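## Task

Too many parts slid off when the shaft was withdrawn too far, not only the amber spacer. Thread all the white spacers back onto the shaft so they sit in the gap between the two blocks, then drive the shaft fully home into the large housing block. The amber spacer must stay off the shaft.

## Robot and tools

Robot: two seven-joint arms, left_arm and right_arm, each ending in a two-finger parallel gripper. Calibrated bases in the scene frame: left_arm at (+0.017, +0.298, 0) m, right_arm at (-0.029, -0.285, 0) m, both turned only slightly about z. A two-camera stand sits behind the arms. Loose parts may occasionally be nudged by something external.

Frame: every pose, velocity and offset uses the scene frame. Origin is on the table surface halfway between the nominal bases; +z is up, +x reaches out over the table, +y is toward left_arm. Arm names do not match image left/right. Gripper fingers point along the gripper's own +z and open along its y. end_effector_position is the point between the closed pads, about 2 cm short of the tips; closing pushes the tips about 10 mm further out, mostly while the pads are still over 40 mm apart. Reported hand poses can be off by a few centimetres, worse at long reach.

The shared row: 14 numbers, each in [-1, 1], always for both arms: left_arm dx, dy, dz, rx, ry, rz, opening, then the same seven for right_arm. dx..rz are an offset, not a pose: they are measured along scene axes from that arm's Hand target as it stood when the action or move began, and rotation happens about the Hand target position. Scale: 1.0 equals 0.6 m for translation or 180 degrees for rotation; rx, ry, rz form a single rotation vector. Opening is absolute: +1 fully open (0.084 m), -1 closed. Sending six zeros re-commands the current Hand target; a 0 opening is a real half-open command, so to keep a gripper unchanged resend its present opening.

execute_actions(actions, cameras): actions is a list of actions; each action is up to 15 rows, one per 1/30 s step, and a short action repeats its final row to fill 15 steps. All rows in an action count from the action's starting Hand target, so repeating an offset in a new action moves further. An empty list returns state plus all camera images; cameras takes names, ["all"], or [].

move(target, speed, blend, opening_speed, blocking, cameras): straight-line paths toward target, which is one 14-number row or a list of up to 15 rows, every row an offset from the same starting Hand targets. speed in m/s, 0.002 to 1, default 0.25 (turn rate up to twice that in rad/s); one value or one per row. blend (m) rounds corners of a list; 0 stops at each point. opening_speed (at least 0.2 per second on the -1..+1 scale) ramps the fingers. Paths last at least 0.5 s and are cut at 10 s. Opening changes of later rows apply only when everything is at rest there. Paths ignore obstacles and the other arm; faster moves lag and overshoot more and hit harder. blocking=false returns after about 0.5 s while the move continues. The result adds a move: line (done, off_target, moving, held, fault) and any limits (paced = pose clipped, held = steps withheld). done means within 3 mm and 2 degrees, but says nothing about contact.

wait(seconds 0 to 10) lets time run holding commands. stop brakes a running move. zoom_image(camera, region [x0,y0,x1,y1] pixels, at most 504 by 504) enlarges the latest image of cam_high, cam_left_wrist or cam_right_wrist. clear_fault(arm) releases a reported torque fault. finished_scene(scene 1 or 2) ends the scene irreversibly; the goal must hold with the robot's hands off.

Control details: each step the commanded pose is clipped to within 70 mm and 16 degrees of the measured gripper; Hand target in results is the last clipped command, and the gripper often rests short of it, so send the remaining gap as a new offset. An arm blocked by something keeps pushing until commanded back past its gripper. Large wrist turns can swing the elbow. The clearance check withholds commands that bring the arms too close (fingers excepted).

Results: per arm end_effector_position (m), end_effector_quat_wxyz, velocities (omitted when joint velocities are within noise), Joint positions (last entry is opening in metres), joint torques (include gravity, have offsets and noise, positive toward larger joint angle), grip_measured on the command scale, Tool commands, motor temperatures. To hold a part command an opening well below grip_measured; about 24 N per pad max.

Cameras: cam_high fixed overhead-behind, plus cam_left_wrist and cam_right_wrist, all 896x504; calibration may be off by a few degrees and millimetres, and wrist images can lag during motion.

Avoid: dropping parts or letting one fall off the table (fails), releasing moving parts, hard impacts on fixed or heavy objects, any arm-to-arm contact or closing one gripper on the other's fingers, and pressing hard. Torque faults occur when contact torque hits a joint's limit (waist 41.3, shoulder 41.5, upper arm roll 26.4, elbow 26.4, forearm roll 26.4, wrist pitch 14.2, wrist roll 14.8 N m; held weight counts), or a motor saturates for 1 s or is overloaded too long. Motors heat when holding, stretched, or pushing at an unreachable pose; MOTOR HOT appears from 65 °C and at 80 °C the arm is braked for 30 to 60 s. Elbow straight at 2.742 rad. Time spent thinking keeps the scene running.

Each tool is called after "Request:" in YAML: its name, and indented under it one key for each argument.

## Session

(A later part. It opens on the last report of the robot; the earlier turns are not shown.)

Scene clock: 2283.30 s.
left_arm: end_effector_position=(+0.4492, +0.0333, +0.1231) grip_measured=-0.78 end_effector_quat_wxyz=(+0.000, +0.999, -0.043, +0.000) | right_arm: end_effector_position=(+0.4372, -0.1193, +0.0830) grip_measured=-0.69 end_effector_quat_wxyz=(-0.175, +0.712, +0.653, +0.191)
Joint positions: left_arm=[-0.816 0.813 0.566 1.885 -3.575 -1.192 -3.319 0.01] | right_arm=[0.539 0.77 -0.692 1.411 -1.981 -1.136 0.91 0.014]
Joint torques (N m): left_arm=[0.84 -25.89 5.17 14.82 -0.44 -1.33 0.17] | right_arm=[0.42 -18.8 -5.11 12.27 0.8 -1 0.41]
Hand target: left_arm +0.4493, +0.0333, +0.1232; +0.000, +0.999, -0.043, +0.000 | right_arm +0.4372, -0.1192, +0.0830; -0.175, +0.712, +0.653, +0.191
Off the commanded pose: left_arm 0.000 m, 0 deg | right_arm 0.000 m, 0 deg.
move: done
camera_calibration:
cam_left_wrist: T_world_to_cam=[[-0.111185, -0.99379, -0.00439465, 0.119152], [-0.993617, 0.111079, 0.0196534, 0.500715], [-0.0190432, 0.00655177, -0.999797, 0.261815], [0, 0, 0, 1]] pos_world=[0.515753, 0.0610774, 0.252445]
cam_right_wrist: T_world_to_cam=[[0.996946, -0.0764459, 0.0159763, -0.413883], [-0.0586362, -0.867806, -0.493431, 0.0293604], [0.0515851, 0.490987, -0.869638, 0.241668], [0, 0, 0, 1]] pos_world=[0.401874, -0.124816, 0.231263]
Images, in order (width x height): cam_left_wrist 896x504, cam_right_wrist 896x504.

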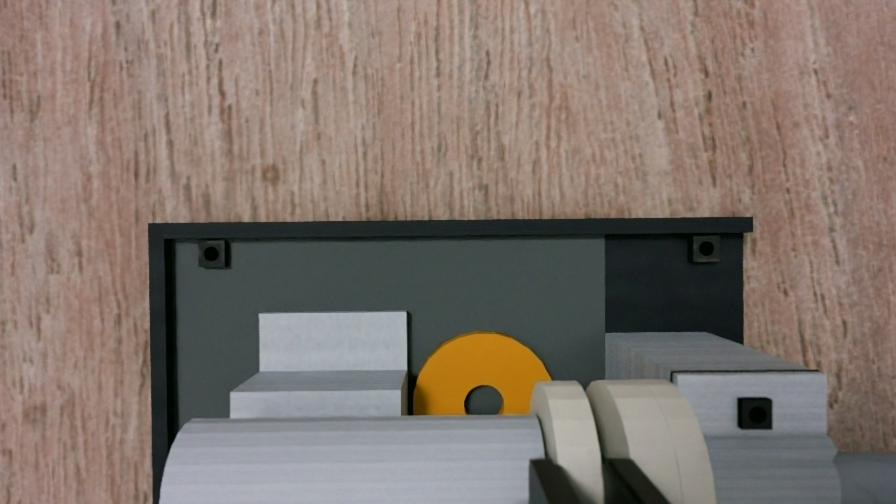

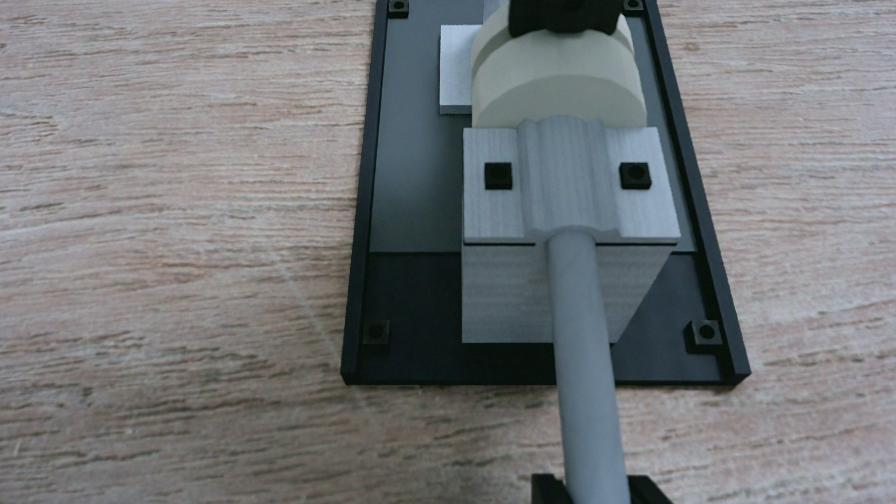

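Request:
move:
  target:
    - [0, 0.001, 0, 0, 0, 0, -0.95, 0,0,0,0,0,0,-0.95]
    - [0, 0.001, 0, 0, 0, 0, -0.95, 0.00083,0.0083,0,0,0,0,-0.95]
  speed: 0.02

Request:
move:
  target: [0,0, 0, 0, 0, 0, -0.95, 0.0004,0.0042,0,0,0,0,-0.95]
  speed: 0.02
  cameras: ["cam_left_wrist","cam_right_wrist"]

Scene clock: 2290.93 s.
left_arm: end_effector_position=(+0.4493, +0.0339, +0.1232) grip_measured=-0.78 end_effector_quat_wxyz=(+0.000, +0.999, -0.043, +0.000) | right_arm: end_effector_position=(+0.4377, -0.1143, +0.0830) grip_measured=-0.69 end_effector_quat_wxyz=(-0.175, +0.712, +0.653, +0.191)
Joint positions: left_arm=[-0.816 0.811 0.566 1.883 -3.575 -1.191 -3.318 0.01] | right_arm=[0.547 0.771 -0.69 1.416 -1.979 -1.133 0.92 0.014]
Joint torques (N m): left_arm=[0.95 -25.91 5.21 14.35 0.06 -1.17 0.19] | right_arm=[4.91 -17.96 -2.42 14.08 2.47 -0.68 0.66]
Hand target: left_arm +0.4493, +0.0339, +0.1232; +0.000, +0.999, -0.043, +0.000 | right_arm +0.4377, -0.1142, +0.0830; -0.175, +0.712, +0.653, +0.191
Off the commanded pose: left_arm 0.000 m, 0 deg | right_arm 0.000 m, 0 deg.
move: done

Scene clock: 2291.63 s.
left_arm: end_effector_position=(+0.4493, +0.0339, +0.1232) grip_measured=-0.78 end_effector_quat_wxyz=(+0.000, +0.999, -0.043, +0.000) | right_arm: end_effector_position=(+0.4379, -0.1117, +0.0830) grip_measured=-0.69 end_effector_quat_wxyz=(-0.175, +0.712, +0.653, +0.191)
Joint positions: left_arm=[-0.816 0.811 0.566 1.883 -3.575 -1.191 -3.318 0.01] | right_arm=[0.551 0.772 -0.689 1.419 -1.978 -1.131 0.925 0.014]
Joint torques (N m): left_arm=[0.87 -25.93 5.04 14.37 0.13 -1.18 0.17] | right_arm=[5.49 -17.65 -2 14.25 2.75 -0.43 0.86]
Hand target: left_arm +0.4493, +0.0339, +0.1232; +0.000, +0.999, -0.043, +0.000 | right_arm +0.4379, -0.1117, +0.0830; -0.175, +0.712, +0.653, +0.191
Off the commanded pose: left_arm 0.000 m, 0 deg | right_arm 0.000 m, 0 deg.
move: done
camera_calibration:
cam_left_wrist: T_world_to_cam=[[-0.111183, -0.993791, -0.0043064, 0.119725], [-0.993619, 0.111079, 0.0195429, 0.500676], [-0.0189432, 0.00645176, -0.9998, 0.261866], [0, 0, 0, 1]] pos_world=[0.515753, 0.0616773, 0.252544]
cam_right_wrist: T_world_to_cam=[[0.996946, -0.0764436, 0.0159698, -0.414106], [-0.0586329, -0.867764, -0.493506, 0.0359366], [0.0515834, 0.491062, -0.869596, 0.237944], [0, 0, 0, 1]] pos_world=[0.402674, -0.117316, 0.231263]
Images, in order (width x height): cam_left_wrist 896x504, cam_right_wrist 896x504.

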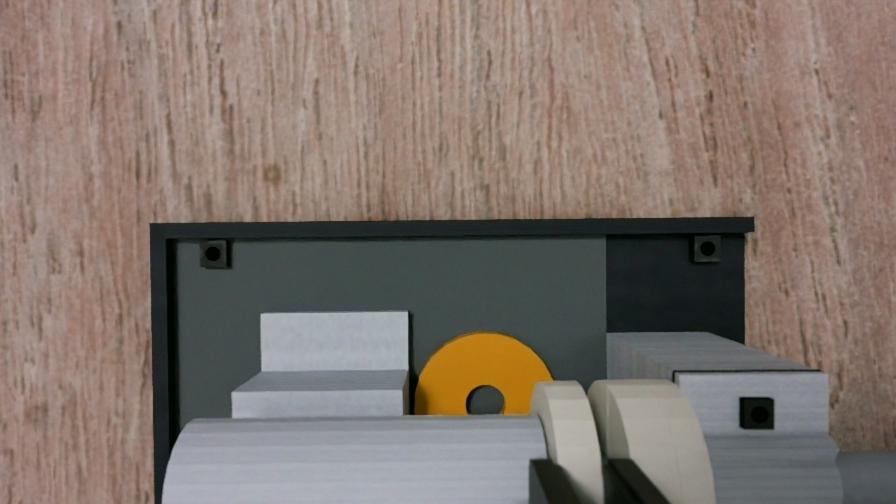

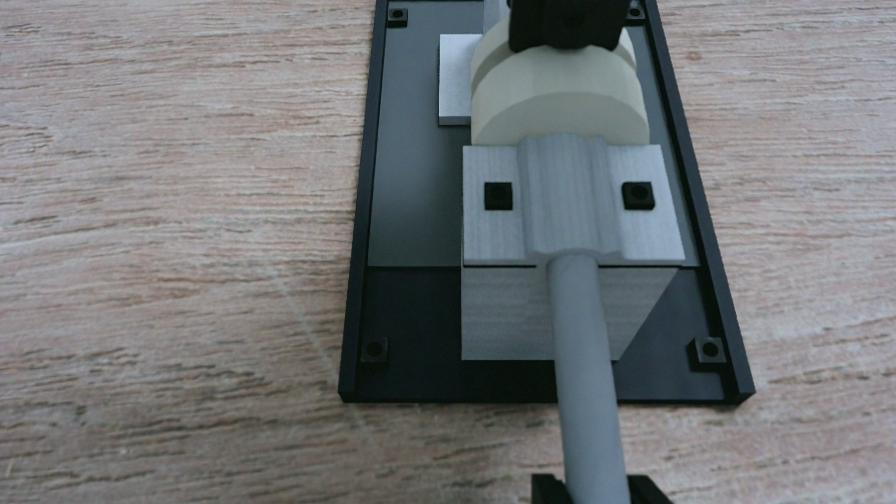

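Request:
move:
  target: [0,0, 0, 0, 0, 0, -0.95, 0.0003,0.0033,0,0,0,0,-0.95]
  speed: 0.02

Request:
move:
  target: [0,0, 0, 0, 0, 0, -0.95, 0.0003,0.0033,0,0,0,0,-0.95]
  speed: 0.02
  cameras: ["cam_left_wrist"]

Scene clock: 2299.57 s.
left_arm: end_effector_position=(+0.4493, +0.0339, +0.1232) grip_measured=-0.78 end_effector_quat_wxyz=(+0.000, +0.999, -0.043, +0.000) | right_arm: end_effector_position=(+0.4381, -0.1098, +0.0830) grip_measured=-0.69 end_effector_quat_wxyz=(-0.175, +0.712, +0.653, +0.191)
Joint positions: left_arm=[-0.816 0.811 0.566 1.883 -3.575 -1.191 -3.318 0.01] | right_arm=[0.554 0.773 -0.689 1.421 -1.977 -1.13 0.93 0.014]
Joint torques (N m): left_arm=[0.53 -25.66 4.9 14.51 0.06 -1.14 0.2] | right_arm=[6.2 -17.66 -1.58 14.5 2.9 -0.22 0.71]
Hand target: left_arm +0.4493, +0.0339, +0.1232; +0.000, +0.999, -0.043, +0.000 | right_arm +0.4381, -0.1097, +0.0830; -0.175, +0.712, +0.653, +0.191
Off the commanded pose: left_arm 0.000 m, 0 deg | right_arm 0.000 m, 0 deg.
move: done

Scene clock: 2300.27 s.
left_arm: end_effector_position=(+0.4493, +0.0339, +0.1232) grip_measured=-0.78 end_effector_quat_wxyz=(+0.000, +0.999, -0.043, +0.000) | right_arm: end_effector_position=(+0.4383, -0.1078, +0.0830) grip_measured=-0.69 end_effector_quat_wxyz=(-0.175, +0.712, +0.653, +0.191)
Joint positions: left_arm=[-0.816 0.811 0.566 1.883 -3.575 -1.191 -3.318 0.01] | right_arm=[0.558 0.773 -0.688 1.423 -1.977 -1.129 0.934 0.014]
Joint torques (N m): left_arm=[0.32 -25.57 4.95 14.53 0.1 -1.2 0.15] | right_arm=[6.38 -17.34 -1.22 14.66 3.12 0.04 0.83]
Hand target: left_arm +0.4493, +0.0339, +0.1232; +0.000, +0.999, -0.043, +0.000 | right_arm +0.4383, -0.1078, +0.0830; -0.175, +0.712, +0.653, +0.191
Off the commanded pose: left_arm 0.000 m, 0 deg | right_arm 0.000 m, 0 deg.
move: done
camera_calibration:
cam_left_wrist: T_world_to_cam=[[-0.111183, -0.993791, -0.0043064, 0.119725], [-0.993619, 0.111079, 0.0195429, 0.500676], [-0.0189432, 0.00645176, -0.9998, 0.261866], [0, 0, 0, 1]] pos_world=[0.515753, 0.0616773, 0.252544]
Images, in order (width x height): cam_left_wrist 896x504.

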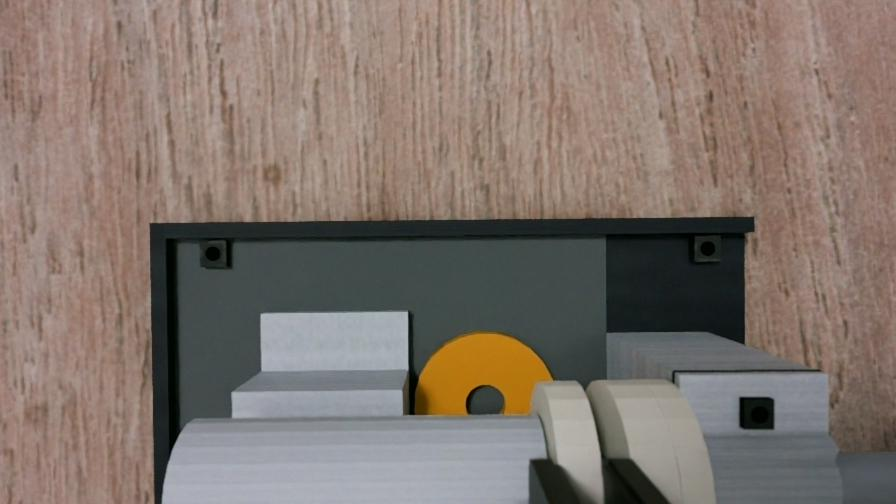

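Request:
move:
  target: [0,0, 0, 0, 0, 0, -0.95, 0.0003,0.0033,0,0,0,0,-0.95]
  speed: 0.02

Request:
move:
  target: [0,0, 0, 0, 0, 0, -0.95, 0.0003,0.0033,0,0,0,0,-0.95]
  speed: 0.02
  cameras: ["cam_left_wrist"]

Request:
zoom_image:
  camera: "cam_left_wrist"
  region: [440, 304, 680, 504]

Scene clock: 2307.87 s.
left_arm: end_effector_position=(+0.4493, +0.0339, +0.1232) grip_measured=-0.78 end_effector_quat_wxyz=(+0.000, +0.999, -0.043, +0.000) | right_arm: end_effector_position=(+0.4384, -0.1058, +0.0830) grip_measured=-0.69 end_effector_quat_wxyz=(-0.175, +0.712, +0.653, +0.191)
Joint positions: left_arm=[-0.816 0.811 0.566 1.883 -3.575 -1.191 -3.318 0.01] | right_arm=[0.561 0.774 -0.687 1.425 -1.976 -1.128 0.938 0.014]
Joint torques (N m): left_arm=[0.32 -25.82 5.04 14.62 0.13 -1.18 0.15] | right_arm=[7.34 -17.17 -1.17 14.79 3.04 0.07 0.84]
Hand target: left_arm +0.4493, +0.0339, +0.1232; +0.000, +0.999, -0.043, +0.000 | right_arm +0.4384, -0.1058, +0.0830; -0.175, +0.712, +0.653, +0.191
Off the commanded pose: left_arm 0.000 m, 0 deg | right_arm 0.000 m, 0 deg.
move: done

Scene clock: 2308.57 s.
left_arm: end_effector_position=(+0.4493, +0.0339, +0.1232) grip_measured=-0.78 end_effector_quat_wxyz=(+0.000, +0.999, -0.043, +0.000) | right_arm: end_effector_position=(+0.4386, -0.1038, +0.0830) grip_measured=-0.69 end_effector_quat_wxyz=(-0.175, +0.712, +0.653, +0.191)
Joint positions: left_arm=[-0.816 0.811 0.566 1.883 -3.575 -1.191 -3.318 0.01] | right_arm=[0.564 0.775 -0.686 1.427 -1.975 -1.126 0.942 0.014]
Joint torques (N m): left_arm=[0.37 -25.79 5.05 14.72 0.11 -1.2 0.19] | right_arm=[6.14 -17.32 -1.57 14.47 3.01 0.02 0.76]
Hand target: left_arm +0.4493, +0.0339, +0.1232; +0.000, +0.999, -0.043, +0.000 | right_arm +0.4386, -0.1038, +0.0830; -0.175, +0.712, +0.653, +0.191
Off the commanded pose: left_arm 0.000 m, 0 deg | right_arm 0.000 m, 0 deg.
move: done
camera_calibration:
cam_left_wrist: T_world_to_cam=[[-0.111183, -0.993791, -0.0043064, 0.119725], [-0.993619, 0.111079, 0.0195429, 0.500676], [-0.0189432, 0.00645176, -0.9998, 0.261866], [0, 0, 0, 1]] pos_world=[0.515753, 0.0616773, 0.252544]
Images, in order (width x height): cam_left_wrist 896x504.

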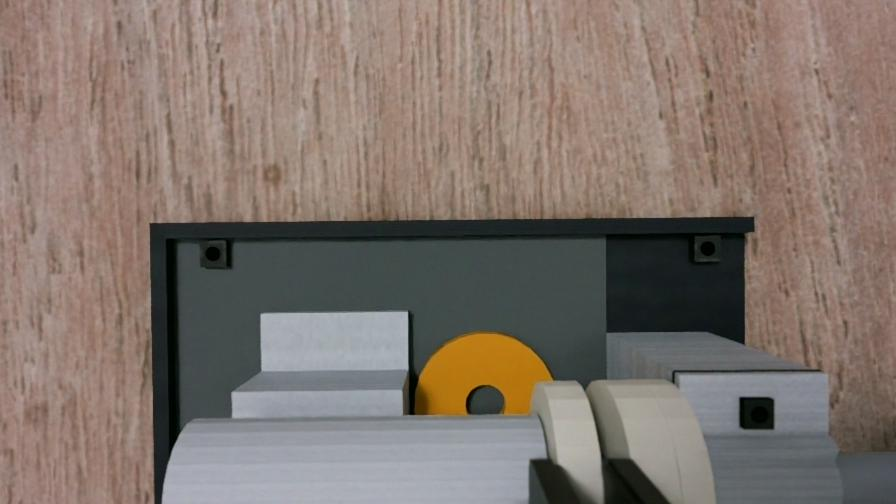

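Scaled by 2.100 from the camera's 896x504 image, which has a finer 1280x720 frame.

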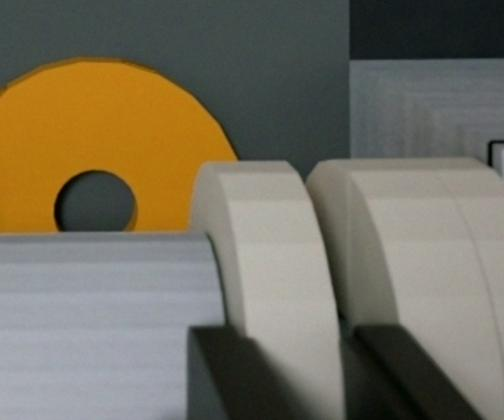

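Request:
move:
  target: [0,0, 0, 0, 0, 0, -0.95, 0.0003,0.0033,0,0,0,0,-0.95]
  speed: 0.02

Request:
move:
  target: [0,0, 0, 0, 0, 0, -0.95, 0.0003,0.0033,0,0,0,0,-0.95]
  speed: 0.02

Request:
move:
  target: [0,0, 0, 0, 0, 0, -0.95, 0.0003,0.0033,0,0,0,0,-0.95]
  speed: 0.02
  cameras: ["cam_left_wrist","cam_right_wrist"]

Request:
zoom_image:
  camera: "cam_left_wrist"
  region: [440, 304, 680, 504]

Scene clock: 2316.93 s.
left_arm: end_effector_position=(+0.4493, +0.0339, +0.1232) grip_measured=-0.78 end_effector_quat_wxyz=(+0.000, +0.999, -0.043, +0.000) | right_arm: end_effector_position=(+0.4388, -0.1018, +0.0830) grip_measured=-0.69 end_effector_quat_wxyz=(-0.175, +0.712, +0.653, +0.191)
Joint positions: left_arm=[-0.816 0.811 0.566 1.883 -3.575 -1.191 -3.318 0.01] | right_arm=[0.567 0.775 -0.686 1.43 -1.974 -1.125 0.947 0.014]
Joint torques (N m): left_arm=[0.13 -25.62 5.03 14.73 0.16 -1.2 0.11] | right_arm=[6.08 -17.2 -1.64 14.58 2.9 0.22 0.87]
Hand target: left_arm +0.4493, +0.0339, +0.1232; +0.000, +0.999, -0.043, +0.000 | right_arm +0.4388, -0.1018, +0.0830; -0.175, +0.712, +0.653, +0.191
Off the commanded pose: left_arm 0.000 m, 0 deg | right_arm 0.000 m, 0 deg.
move: done

Scene clock: 2317.63 s.
left_arm: end_effector_position=(+0.4493, +0.0339, +0.1232) grip_measured=-0.78 end_effector_quat_wxyz=(+0.000, +0.999, -0.043, +0.000) | right_arm: end_effector_position=(+0.4390, -0.0999, +0.0830) grip_measured=-0.69 end_effector_quat_wxyz=(-0.175, +0.712, +0.653, +0.191)
Joint positions: left_arm=[-0.816 0.811 0.566 1.883 -3.575 -1.191 -3.318 0.01] | right_arm=[0.57 0.776 -0.685 1.432 -1.974 -1.124 0.951 0.014]
Joint torques (N m): left_arm=[0.22 -25.71 5 14.57 0.14 -1.15 0.1] | right_arm=[6.16 -17.03 -1.41 14.79 3.15 0.47 0.81]
Hand target: left_arm +0.4493, +0.0339, +0.1232; +0.000, +0.999, -0.043, +0.000 | right_arm +0.4390, -0.0998, +0.0830; -0.175, +0.712, +0.653, +0.191
Off the commanded pose: left_arm 0.000 m, 0 deg | right_arm 0.000 m, 0 deg.
move: done

Scene clock: 2318.33 s.
left_arm: end_effector_position=(+0.4493, +0.0339, +0.1232) grip_measured=-0.78 end_effector_quat_wxyz=(+0.000, +0.999, -0.043, +0.000) | right_arm: end_effector_position=(+0.4392, -0.0980, +0.0830) grip_measured=-0.69 end_effector_quat_wxyz=(-0.175, +0.712, +0.653, +0.191)
Joint positions: left_arm=[-0.816 0.811 0.566 1.883 -3.575 -1.191 -3.318 0.01] | right_arm=[0.573 0.777 -0.684 1.434 -1.973 -1.123 0.955 0.014]
Joint torques (N m): left_arm=[0.13 -25.65 5.13 14.68 0.11 -1.25 0.14] | right_arm=[11.04 -16.52 1.47 16.99 5.05 1.29 0.86]
Hand target: left_arm +0.4493, +0.0339, +0.1232; +0.000, +0.999, -0.043, +0.000 | right_arm +0.4392, -0.0979, +0.0830; -0.175, +0.712, +0.653, +0.191
Off the commanded pose: left_arm 0.000 m, 0 deg | right_arm 0.000 m, 0 deg.
move: done
camera_calibration:
cam_left_wrist: T_world_to_cam=[[-0.111183, -0.993791, -0.0043064, 0.119725], [-0.993619, 0.111079, 0.0195429, 0.500676], [-0.0189432, 0.00645176, -0.9998, 0.261866], [0, 0, 0, 1]] pos_world=[0.515753, 0.0616773, 0.252544]
cam_right_wrist: T_world_to_cam=[[0.99694, -0.0765291, 0.0159189, -0.414242], [-0.0587323, -0.867757, -0.493506, 0.0480231], [0.0515813, 0.491061, -0.869597, 0.231106], [0, 0, 0, 1]] pos_world=[0.403874, -0.103516, 0.231263]
Images, in order (width x height): cam_left_wrist 896x504, cam_right_wrist 896x504.

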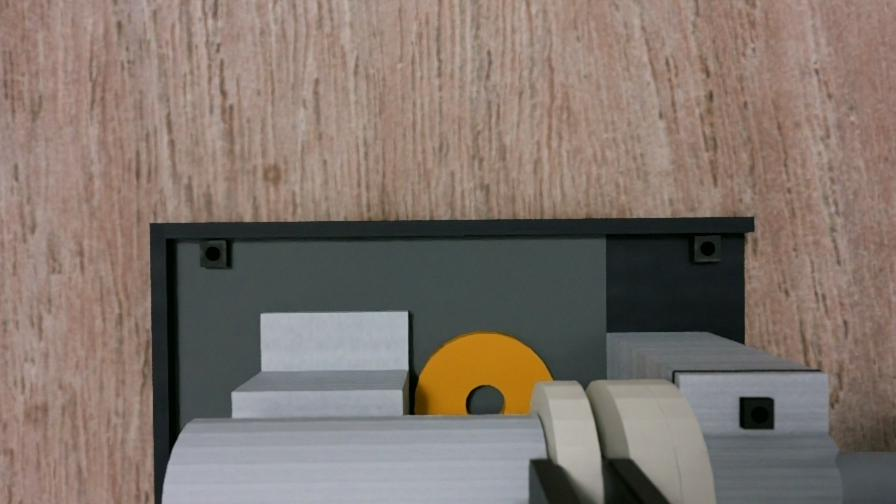

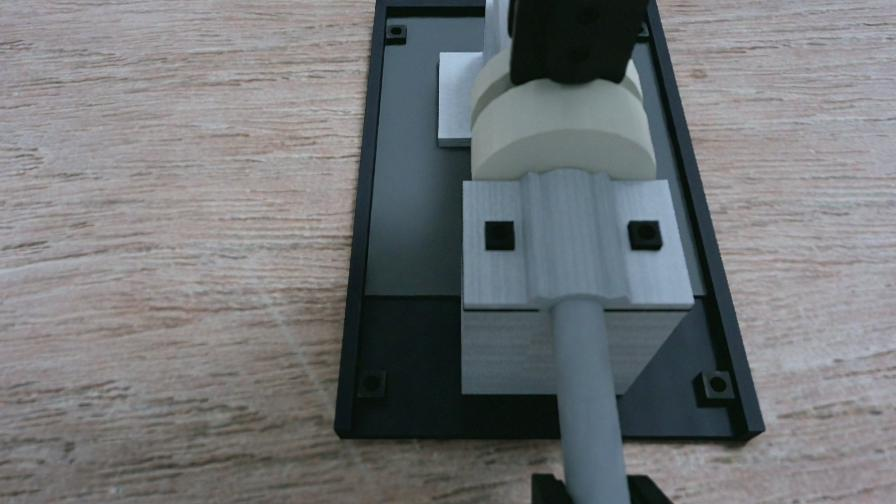

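Scaled by 2.100 from the camera's 896x504 image, which has a finer 1280x720 frame.

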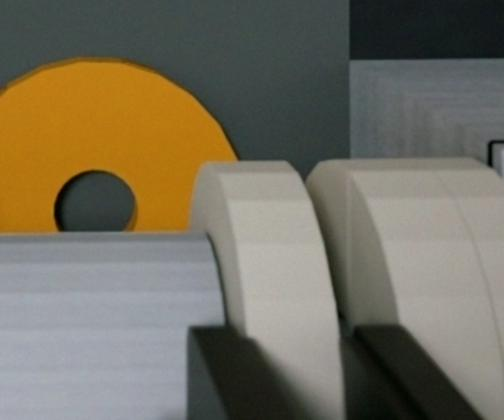

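Request:
move:
  target: [0,0, 0, 0, 0, 0, -0.95, -0.0002,-0.0017,0,0,0,0,-0.95]
  speed: 0.02

Request:
move:
  target: [0,0.0008, 0, 0, 0, 0, -0.72, 0,0,0,0,0,0,-0.95]
  speed: 0.02
  opening_speed: 0.3
  cameras: ["cam_left_wrist","cam_right_wrist"]

Request:
zoom_image:
  camera: "cam_left_wrist"
  region: [440, 304, 680, 504]

Scene clock: 2330.77 s.
left_arm: end_effector_position=(+0.4493, +0.0339, +0.1232) grip_measured=-0.78 end_effector_quat_wxyz=(+0.000, +0.999, -0.043, +0.000) | right_arm: end_effector_position=(+0.4390, -0.0988, +0.0830) grip_measured=-0.69 end_effector_quat_wxyz=(-0.175, +0.712, +0.653, +0.191)
Joint positions: left_arm=[-0.816 0.811 0.566 1.883 -3.575 -1.191 -3.318 0.01] | right_arm=[0.572 0.777 -0.685 1.433 -1.973 -1.123 0.953 0.014]
Joint torques (N m): left_arm=[0.22 -25.6 5.13 14.75 0.08 -1.16 0.1] | right_arm=[0.05 -17.77 -4.48 11.74 1.1 -0.08 0.36]
Hand target: left_arm +0.4493, +0.0339, +0.1232; +0.000, +0.999, -0.043, +0.000 | right_arm +0.4390, -0.0989, +0.0830; -0.175, +0.712, +0.653, +0.191
Off the commanded pose: left_arm 0.000 m, 0 deg | right_arm 0.000 m, 0 deg.
move: done

Scene clock: 2331.77 s.
left_arm: end_effector_position=(+0.4493, +0.0344, +0.1233) grip_measured=-0.74 end_effector_quat_wxyz=(+0.000, +0.999, -0.043, +0.000) | right_arm: end_effector_position=(+0.4390, -0.0989, +0.0830) grip_measured=-0.69 end_effector_quat_wxyz=(-0.175, +0.712, +0.653, +0.191)
Joint positions: left_arm=[-0.815 0.81 0.566 1.881 -3.574 -1.19 -3.317 0.011] | right_arm=[0.572 0.777 -0.685 1.433 -1.973 -1.123 0.953 0.014]
Joint torques (N m): left_arm=[1.03 -25.63 5.14 14.38 0.14 -1.15 0.14] | right_arm=[-1.08 -17.91 -5.45 11.58 0.74 -0.07 0.46]
Hand target: left_arm +0.4493, +0.0344, +0.1232; +0.000, +0.999, -0.043, +0.000 | right_arm +0.4390, -0.0989, +0.0830; -0.175, +0.712, +0.653, +0.191
Off the commanded pose: left_arm 0.000 m, 0 deg | right_arm 0.000 m, 0 deg.
move: done
camera_calibration:
cam_left_wrist: T_world_to_cam=[[-0.111184, -0.993791, -0.00430639, 0.120222], [-0.993619, 0.11108, 0.0195429, 0.50062], [-0.0189432, 0.00645177, -0.9998, 0.261863], [0, 0, 0, 1]] pos_world=[0.515753, 0.0621773, 0.252544]
cam_right_wrist: T_world_to_cam=[[0.996952, -0.076358, 0.0160207, -0.414229], [-0.0585334, -0.867771, -0.493505, 0.0470675], [0.0515854, 0.491063, -0.869595, 0.2316], [0, 0, 0, 1]] pos_world=[0.403774, -0.104516, 0.231263]
Images, in order (width x height): cam_left_wrist 896x504, cam_right_wrist 896x504.

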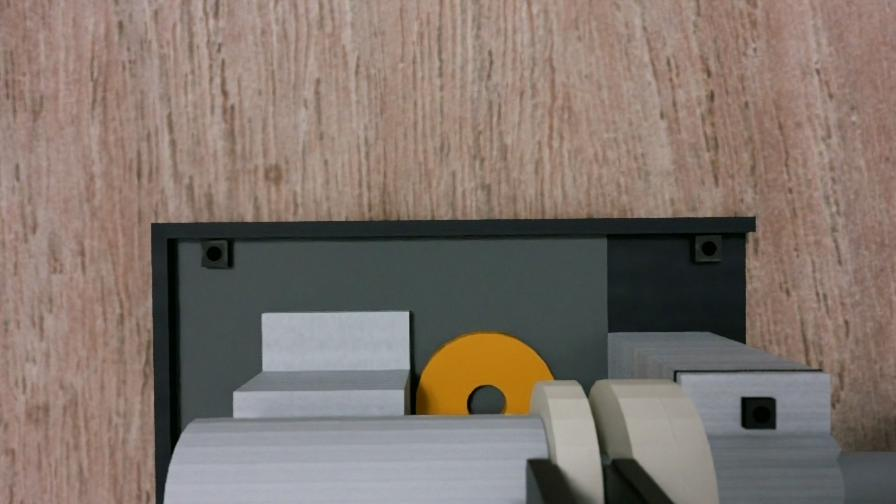

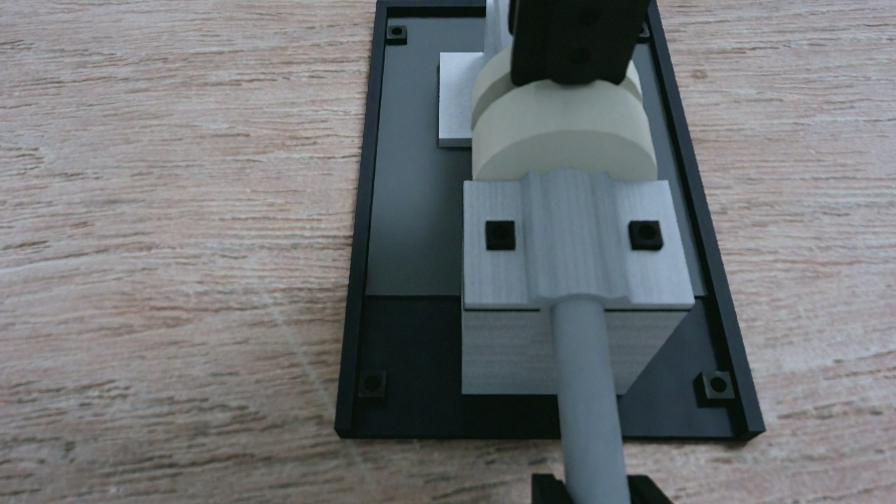

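Scaled by 2.100 from the camera's 896x504 image, which has a finer 1280x720 frame.

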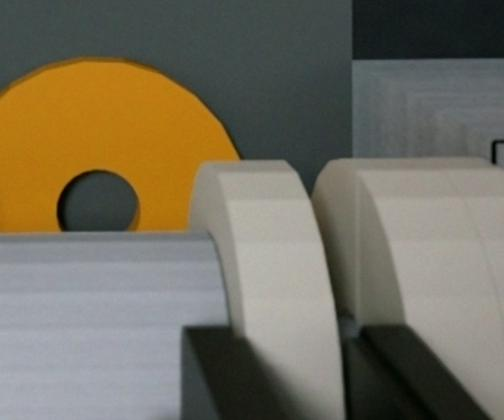

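Request:
move:
  target:
    - [0,0.0003, 0, 0, 0, 0, -0.69, 0,0,0,0,0,0,-0.95]
    - [0,0.0003, 0.02, 0, 0, 0, -0.69, 0,0,0,0,0,0,-0.95]
  speed: 0.02
  opening_speed: 0.3
  cameras: ["cam_left_wrist","cam_right_wrist"]

Request:
zoom_image:
  camera: "cam_left_wrist"
  region: [440, 304, 680, 504]

Request:
zoom_image:
  camera: "cam_right_wrist"
  region: [440, 0, 680, 200]

Scene clock: 2341.33 s.
left_arm: end_effector_position=(+0.4493, +0.0346, +0.1352) grip_measured=-0.71 end_effector_quat_wxyz=(+0.000, +0.999, -0.043, +0.000) | right_arm: end_effector_position=(+0.4390, -0.0989, +0.0830) grip_measured=-0.69 end_effector_quat_wxyz=(-0.175, +0.712, +0.653, +0.191)
Joint positions: left_arm=[-0.816 0.8 0.571 1.898 -3.569 -1.217 -3.322 0.013] | right_arm=[0.572 0.777 -0.685 1.433 -1.973 -1.123 0.953 0.014]
Joint torques (N m): left_arm=[-0.27 -25.62 5.29 14.81 0.11 -1.21 -0.23] | right_arm=[-1.17 -17.75 -5.43 11.92 0.85 -0.07 0.6]
Hand target: left_arm +0.4493, +0.0346, +0.1352; +0.000, +0.999, -0.043, +0.000 | right_arm +0.4390, -0.0989, +0.0830; -0.175, +0.712, +0.653, +0.191
Off the commanded pose: left_arm 0.000 m, 0 deg | right_arm 0.000 m, 0 deg.
move: done
camera_calibration:
cam_left_wrist: T_world_to_cam=[[-0.111183, -0.993791, -0.0043064, 0.120472], [-0.993619, 0.111079, 0.0195429, 0.500364], [-0.0189432, 0.00645176, -0.9998, 0.273859], [0, 0, 0, 1]] pos_world=[0.515753, 0.0623773, 0.264544]
cam_right_wrist: T_world_to_cam=[[0.996946, -0.0764436, 0.0159698, -0.414224], [-0.0586329, -0.867764, -0.493506, 0.0471085], [0.0515834, 0.491062, -0.869596, 0.231601], [0, 0, 0, 1]] pos_world=[0.403774, -0.104516, 0.231263]
Images, in order (width x height): cam_left_wrist 896x504, cam_right_wrist 896x504.

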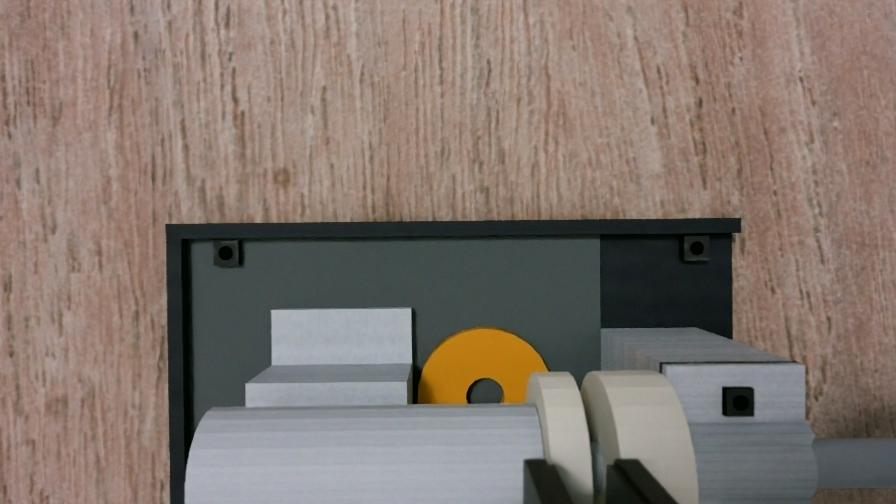

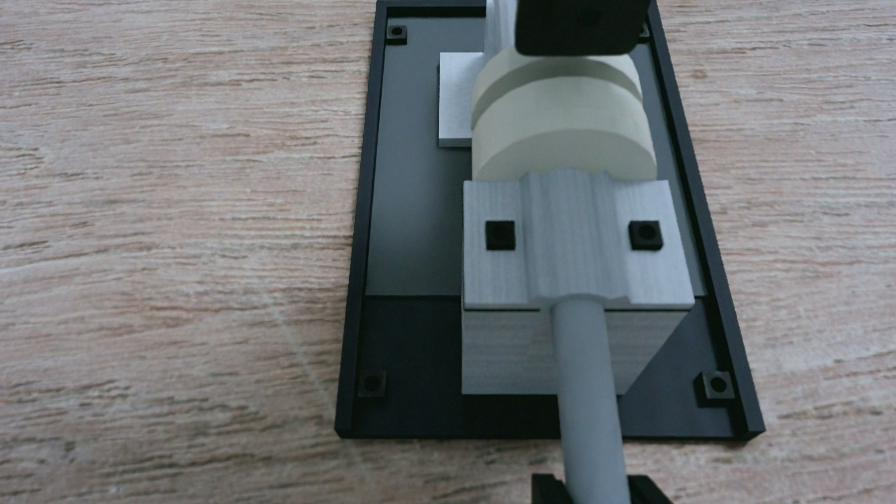

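Scaled by 2.100 from the camera's 896x504 image, which has a finer 1280x720 frame.

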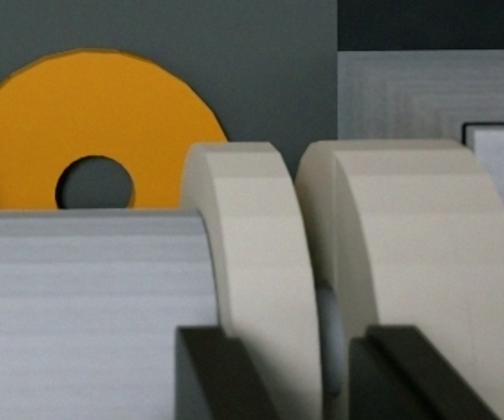

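Scaled by 2.100 from the camera's 896x504 image, which has a finer 1280x720 frame.

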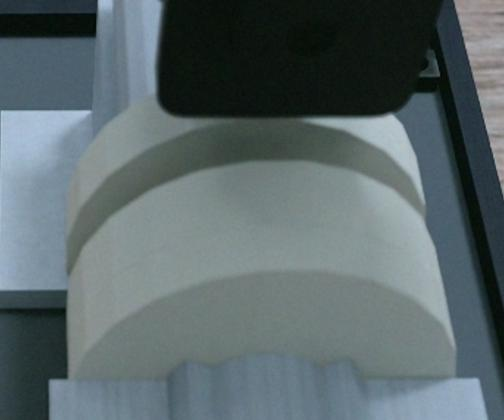

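Request:
move:
  target: [0,0, 0.1, 0, 0, 0, -0.5, 0,0,0,0,0,0,-0.95]
  speed: 0.1

Request:
move:
  target: [0,0, 0, 0, 0, 0, -0.5, 0.0004,0.0042,0,0,0,0,-0.95]
  speed: 0.02
  cameras: ["cam_left_wrist","cam_right_wrist"]

Request:
zoom_image:
  camera: "cam_left_wrist"
  region: [440, 304, 680, 504]

Scene clock: 2348.63 s.
left_arm: end_effector_position=(+0.4493, +0.0346, +0.1952) grip_measured=-0.52 end_effector_quat_wxyz=(+0.000, +0.999, -0.043, +0.000) | right_arm: end_effector_position=(+0.4390, -0.0989, +0.0830) grip_measured=-0.69 end_effector_quat_wxyz=(-0.175, +0.712, +0.653, +0.191)
Joint positions: left_arm=[-0.805 0.77 0.594 2.024 -3.552 -1.366 -3.349 0.021] | right_arm=[0.572 0.777 -0.685 1.433 -1.973 -1.123 0.953 0.014]
Joint torques (N m): left_arm=[0.98 -24.24 4.6 14.93 -0.22 -1.31 -0.15] | right_arm=[-1.15 -18 -5.28 11.92 0.89 -0.09 0.61]
Hand target: left_arm +0.4493, +0.0346, +0.1952; +0.000, +0.999, -0.043, +0.000 | right_arm +0.4390, -0.0989, +0.0830; -0.175, +0.712, +0.653, +0.191
Off the commanded pose: left_arm 0.000 m, 0 deg | right_arm 0.000 m, 0 deg.
move: done

Scene clock: 2349.33 s.
left_arm: end_effector_position=(+0.4493, +0.0346, +0.1952) grip_measured=-0.52 end_effector_quat_wxyz=(+0.000, +0.999, -0.043, +0.000) | right_arm: end_effector_position=(+0.4393, -0.0964, +0.0829) grip_measured=-0.69 end_effector_quat_wxyz=(-0.175, +0.712, +0.653, +0.191)
Joint positions: left_arm=[-0.805 0.77 0.594 2.024 -3.552 -1.366 -3.349 0.021] | right_arm=[0.576 0.778 -0.684 1.436 -1.972 -1.122 0.959 0.014]
Joint torques (N m): left_arm=[1.07 -24.35 4.55 15 -0.26 -1.38 -0.1] | right_arm=[12.79 -19.78 2.6 19.36 6.01 -0.06 0.84]
Hand target: left_arm +0.4493, +0.0346, +0.1952; +0.000, +0.999, -0.043, +0.000 | right_arm +0.4393, -0.0964, +0.0830; -0.175, +0.712, +0.653, +0.191
Off the commanded pose: left_arm 0.000 m, 0 deg | right_arm 0.000 m, 0 deg.
move: done
camera_calibration:
cam_left_wrist: T_world_to_cam=[[-0.111183, -0.993791, -0.0043064, 0.120731], [-0.993619, 0.111079, 0.0195429, 0.499191], [-0.0189432, 0.00645176, -0.9998, 0.333847], [0, 0, 0, 1]] pos_world=[0.515753, 0.0623773, 0.324544]
cam_right_wrist: T_world_to_cam=[[0.99694, -0.0765252, 0.0159292, -0.414229], [-0.0587283, -0.8678, -0.493431, 0.0493074], [0.0515833, 0.490986, -0.869639, 0.230366], [0, 0, 0, 1]] pos_world=[0.403974, -0.102016, 0.231263]
Images, in order (width x height): cam_left_wrist 896x504, cam_right_wrist 896x504.

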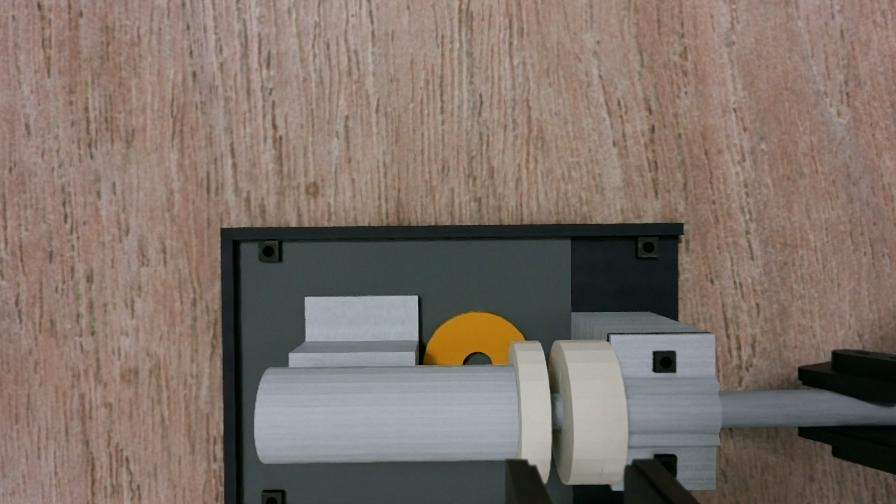

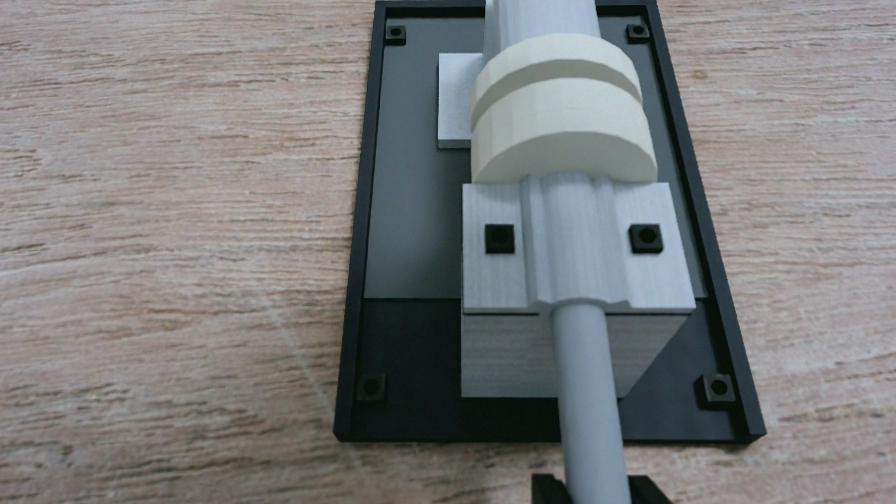

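Scaled by 2.100 from the camera's 896x504 image, which has a finer 1280x720 frame.

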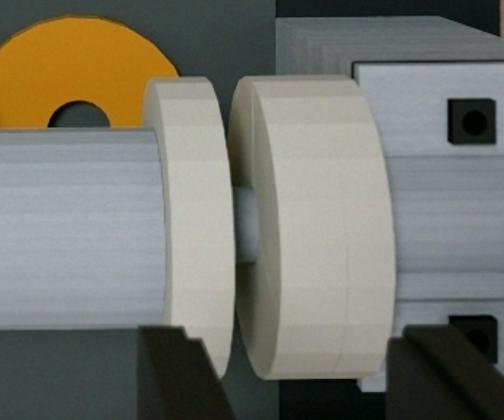

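Request:
move:
  target: [0,0, 0, 0, 0, 0, -0.5, -0.0003,-0.0033,0,0,0,0,-0.95]
  speed: 0.02
  cameras: ["cam_left_wrist","cam_high","cam_right_wrist"]

Request:
zoom_image:
  camera: "cam_left_wrist"
  region: [500, 340, 620, 480]

Request:
zoom_image:
  camera: "cam_left_wrist"
  region: [680, 340, 820, 480]

Request:
zoom_image:
  camera: "cam_left_wrist"
  region: [240, 340, 380, 480]

Request:
zoom_image:
  camera: "cam_high"
  region: [400, 240, 500, 400]

Scene clock: 2367.87 s.
left_arm: end_effector_position=(+0.4493, +0.0346, +0.1952) grip_measured=-0.52 end_effector_quat_wxyz=(+0.000, +0.999, -0.043, +0.000) | right_arm: end_effector_position=(+0.4391, -0.0983, +0.0830) grip_measured=-0.69 end_effector_quat_wxyz=(-0.175, +0.712, +0.653, +0.191)
Joint positions: left_arm=[-0.805 0.77 0.594 2.024 -3.552 -1.366 -3.349 0.021] | right_arm=[0.573 0.777 -0.684 1.434 -1.973 -1.123 0.954 0.014]
Joint torques (N m): left_arm=[1.08 -24.64 4.55 14.84 -0.14 -1.32 -0.06] | right_arm=[-3.15 -21.16 -7.28 13.5 0.95 -1.14 0.23]
Hand target: left_arm +0.4493, +0.0346, +0.1952; +0.000, +0.999, -0.043, +0.000 | right_arm +0.4391, -0.0983, +0.0830; -0.175, +0.712, +0.653, +0.191
Off the commanded pose: left_arm 0.000 m, 0 deg | right_arm 0.000 m, 0 deg.
move: done
camera_calibration:
cam_left_wrist: T_world_to_cam=[[-0.111183, -0.993791, -0.0043064, 0.120731], [-0.993619, 0.111079, 0.0195429, 0.499191], [-0.0189432, 0.00645176, -0.9998, 0.333847], [0, 0, 0, 1]] pos_world=[0.515753, 0.0623773, 0.324544]
cam_right_wrist: T_world_to_cam=[[0.996957, -0.0763059, 0.0159281, -0.414159], [-0.0585268, -0.867706, -0.493619, 0.0476184], [0.0514869, 0.491185, -0.869532, 0.231344], [0, 0, 0, 1]] pos_world=[0.403774, -0.103916, 0.231263]

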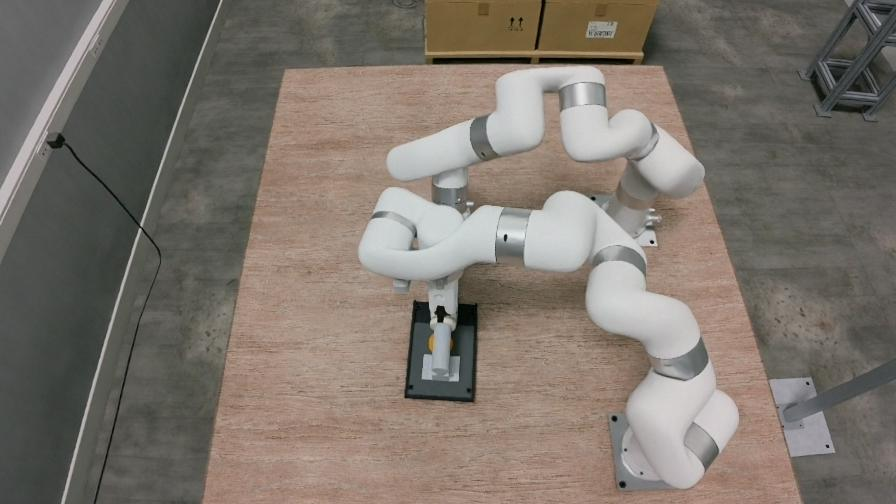

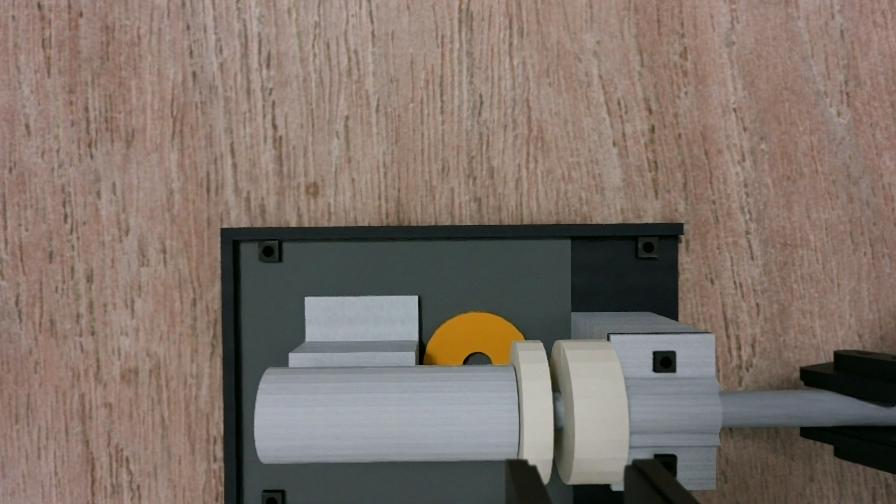

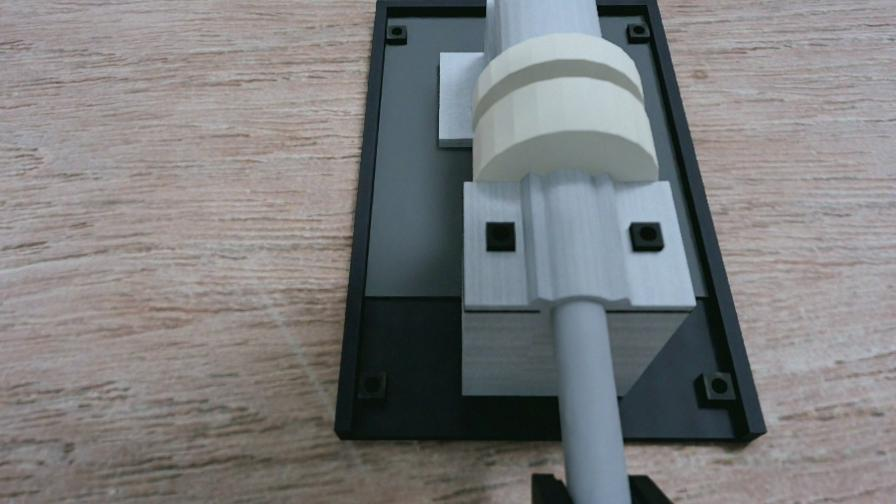

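Scaled by 3.600 from the camera's 896x504 image, which has a finer 1280x720 frame.

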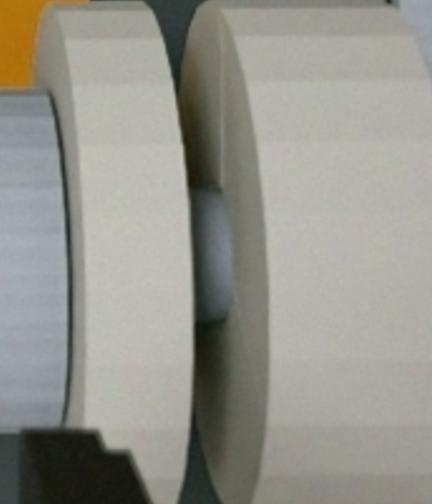

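Scaled by 3.600 from the camera's 896x504 image, which has a finer 1280x720 frame.

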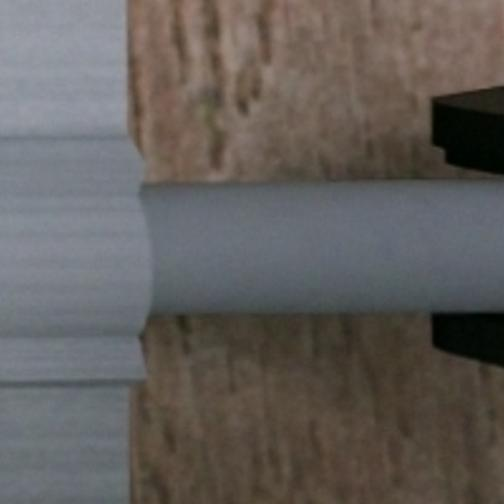

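Scaled by 3.600 from the camera's 896x504 image, which has a finer 1280x720 frame.

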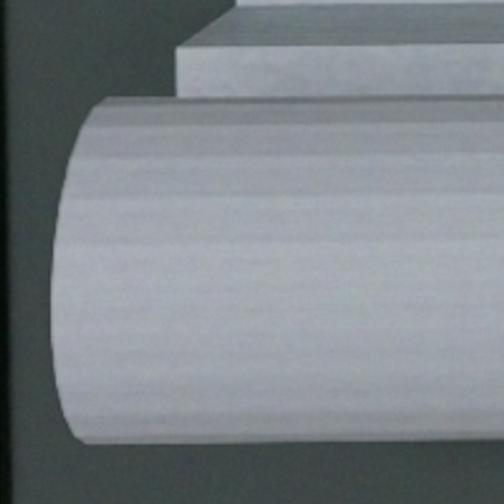

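Scaled by 3.150 from the camera's 896x504 image, which has a finer 1280x720 frame.

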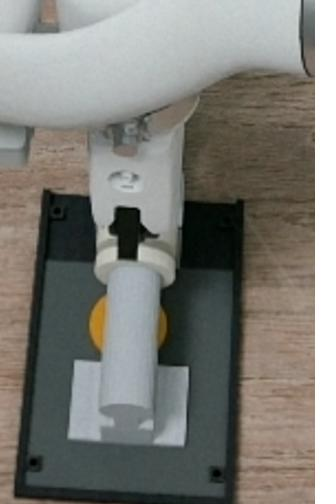

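Request:
move:
  target:
    - [0,0, 0, 0, 0, 0, -0.5, 0,0,-0.0012,0,0,0,-0.95]
    - [0,0, 0, 0, 0, 0, -0.5, 0.0003,0.0033,-0.0012,0,0,0,-0.95]
  speed: 0.02

Scene clock: 2377.37 s.
left_arm: end_effector_position=(+0.4493, +0.0346, +0.1952) grip_measured=-0.52 end_effector_quat_wxyz=(+0.000, +0.999, -0.043, +0.000) | right_arm: end_effector_position=(+0.4393, -0.0966, +0.0822) grip_measured=-0.69 end_effector_quat_wxyz=(-0.175, +0.712, +0.653, +0.191)
Joint positions: left_arm=[-0.805 0.77 0.594 2.024 -3.552 -1.366 -3.349 0.021] | right_arm=[0.575 0.779 -0.683 1.436 -1.971 -1.121 0.957 0.014]
Joint torques (N m): left_arm=[1.23 -24.85 4.5 14.76 -0.06 -1.27 0.07] | right_arm=[11.54 -16.86 1.73 17.45 5.24 1.24 0.87]
Hand target: left_arm +0.4493, +0.0346, +0.1952; +0.000, +0.999, -0.043, +0.000 | right_arm +0.4393, -0.0964, +0.0823; -0.175, +0.712, +0.653, +0.191
Off the commanded pose: left_arm 0.000 m, 0 deg | right_arm 0.000 m, 0 deg.
move: done

Request:
move:
  target:
    - [0,0, 0, 0, 0, 0, -0.5, -0.0003,-0.0033,0,0,0,0,-0.95]
    - [0,0, 0, 0, 0, 0, -0.5, -0.0003,-0.0033,0.0023,0,0,0,-0.95]
    - [0,0, 0, 0, 0, 0, -0.5, 0,0,0.0023,0,0,0,-0.95]
  speed: 0.02
  cameras: ["cam_left_wrist"]

Request:
zoom_image:
  camera: "cam_left_wrist"
  region: [500, 340, 620, 480]

Scene clock: 2385.10 s.
left_arm: end_effector_position=(+0.4493, +0.0346, +0.1952) grip_measured=-0.52 end_effector_quat_wxyz=(+0.000, +0.999, -0.043, +0.000) | right_arm: end_effector_position=(+0.4393, -0.0965, +0.0836) grip_measured=-0.69 end_effector_quat_wxyz=(-0.175, +0.712, +0.653, +0.191)
Joint positions: left_arm=[-0.805 0.77 0.594 2.024 -3.552 -1.366 -3.349 0.021] | right_arm=[0.576 0.777 -0.684 1.436 -1.973 -1.123 0.96 0.014]
Joint torques (N m): left_arm=[1.05 -24.96 4.69 14.81 -0.02 -1.29 0] | right_arm=[4.57 -23.22 -3.6 18.56 3.73 -2.09 0.7]
Hand target: left_arm +0.4493, +0.0346, +0.1952; +0.000, +0.999, -0.043, +0.000 | right_arm +0.4393, -0.0964, +0.0837; -0.175, +0.712, +0.653, +0.191
Off the commanded pose: left_arm 0.000 m, 0 deg | right_arm 0.000 m, 0 deg.
move: done
camera_calibration:
cam_left_wrist: T_world_to_cam=[[-0.111183, -0.993791, -0.0043064, 0.120731], [-0.993619, 0.111079, 0.0195429, 0.499191], [-0.0189432, 0.00645176, -0.9998, 0.333847], [0, 0, 0, 1]] pos_world=[0.515753, 0.0623773, 0.324544]
Images, in order (width x height): cam_left_wrist 896x504.

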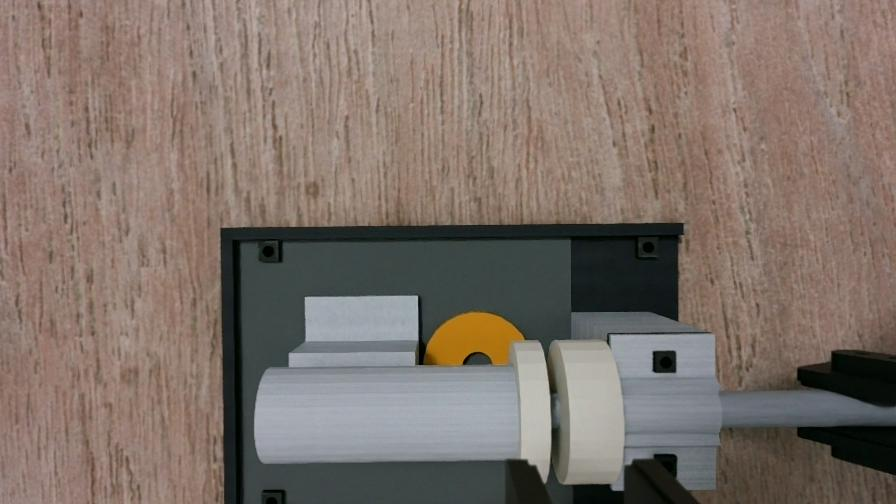

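Scaled by 3.600 from the camera's 896x504 image, which has a finer 1280x720 frame.

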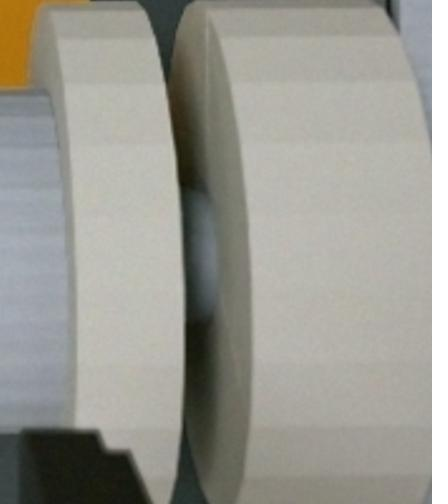

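Request:
move:
  target: [0,0, 0, 0, 0, 0, -0.5, 0.0003,0.0033,0,0,0,0,-0.95]
  speed: 0.02

Scene clock: 2389.40 s.
left_arm: end_effector_position=(+0.4493, +0.0346, +0.1952) grip_measured=-0.52 end_effector_quat_wxyz=(+0.000, +0.999, -0.043, +0.000) | right_arm: end_effector_position=(+0.4395, -0.0944, +0.0837) grip_measured=-0.69 end_effector_quat_wxyz=(-0.175, +0.712, +0.653, +0.191)
Joint positions: left_arm=[-0.805 0.77 0.594 2.024 -3.552 -1.366 -3.349 0.021] | right_arm=[0.579 0.777 -0.684 1.439 -1.973 -1.122 0.964 0.014]
Joint torques (N m): left_arm=[1.11 -24.88 4.68 14.65 0.1 -1.24 0.03] | right_arm=[1.44 -23.77 -5.34 18.12 3.17 -2.23 0.69]
Hand target: left_arm +0.4493, +0.0346, +0.1952; +0.000, +0.999, -0.043, +0.000 | right_arm +0.4395, -0.0944, +0.0837; -0.175, +0.712, +0.653, +0.191
Off the commanded pose: left_arm 0.000 m, 0 deg | right_arm 0.000 m, 0 deg.
move: done


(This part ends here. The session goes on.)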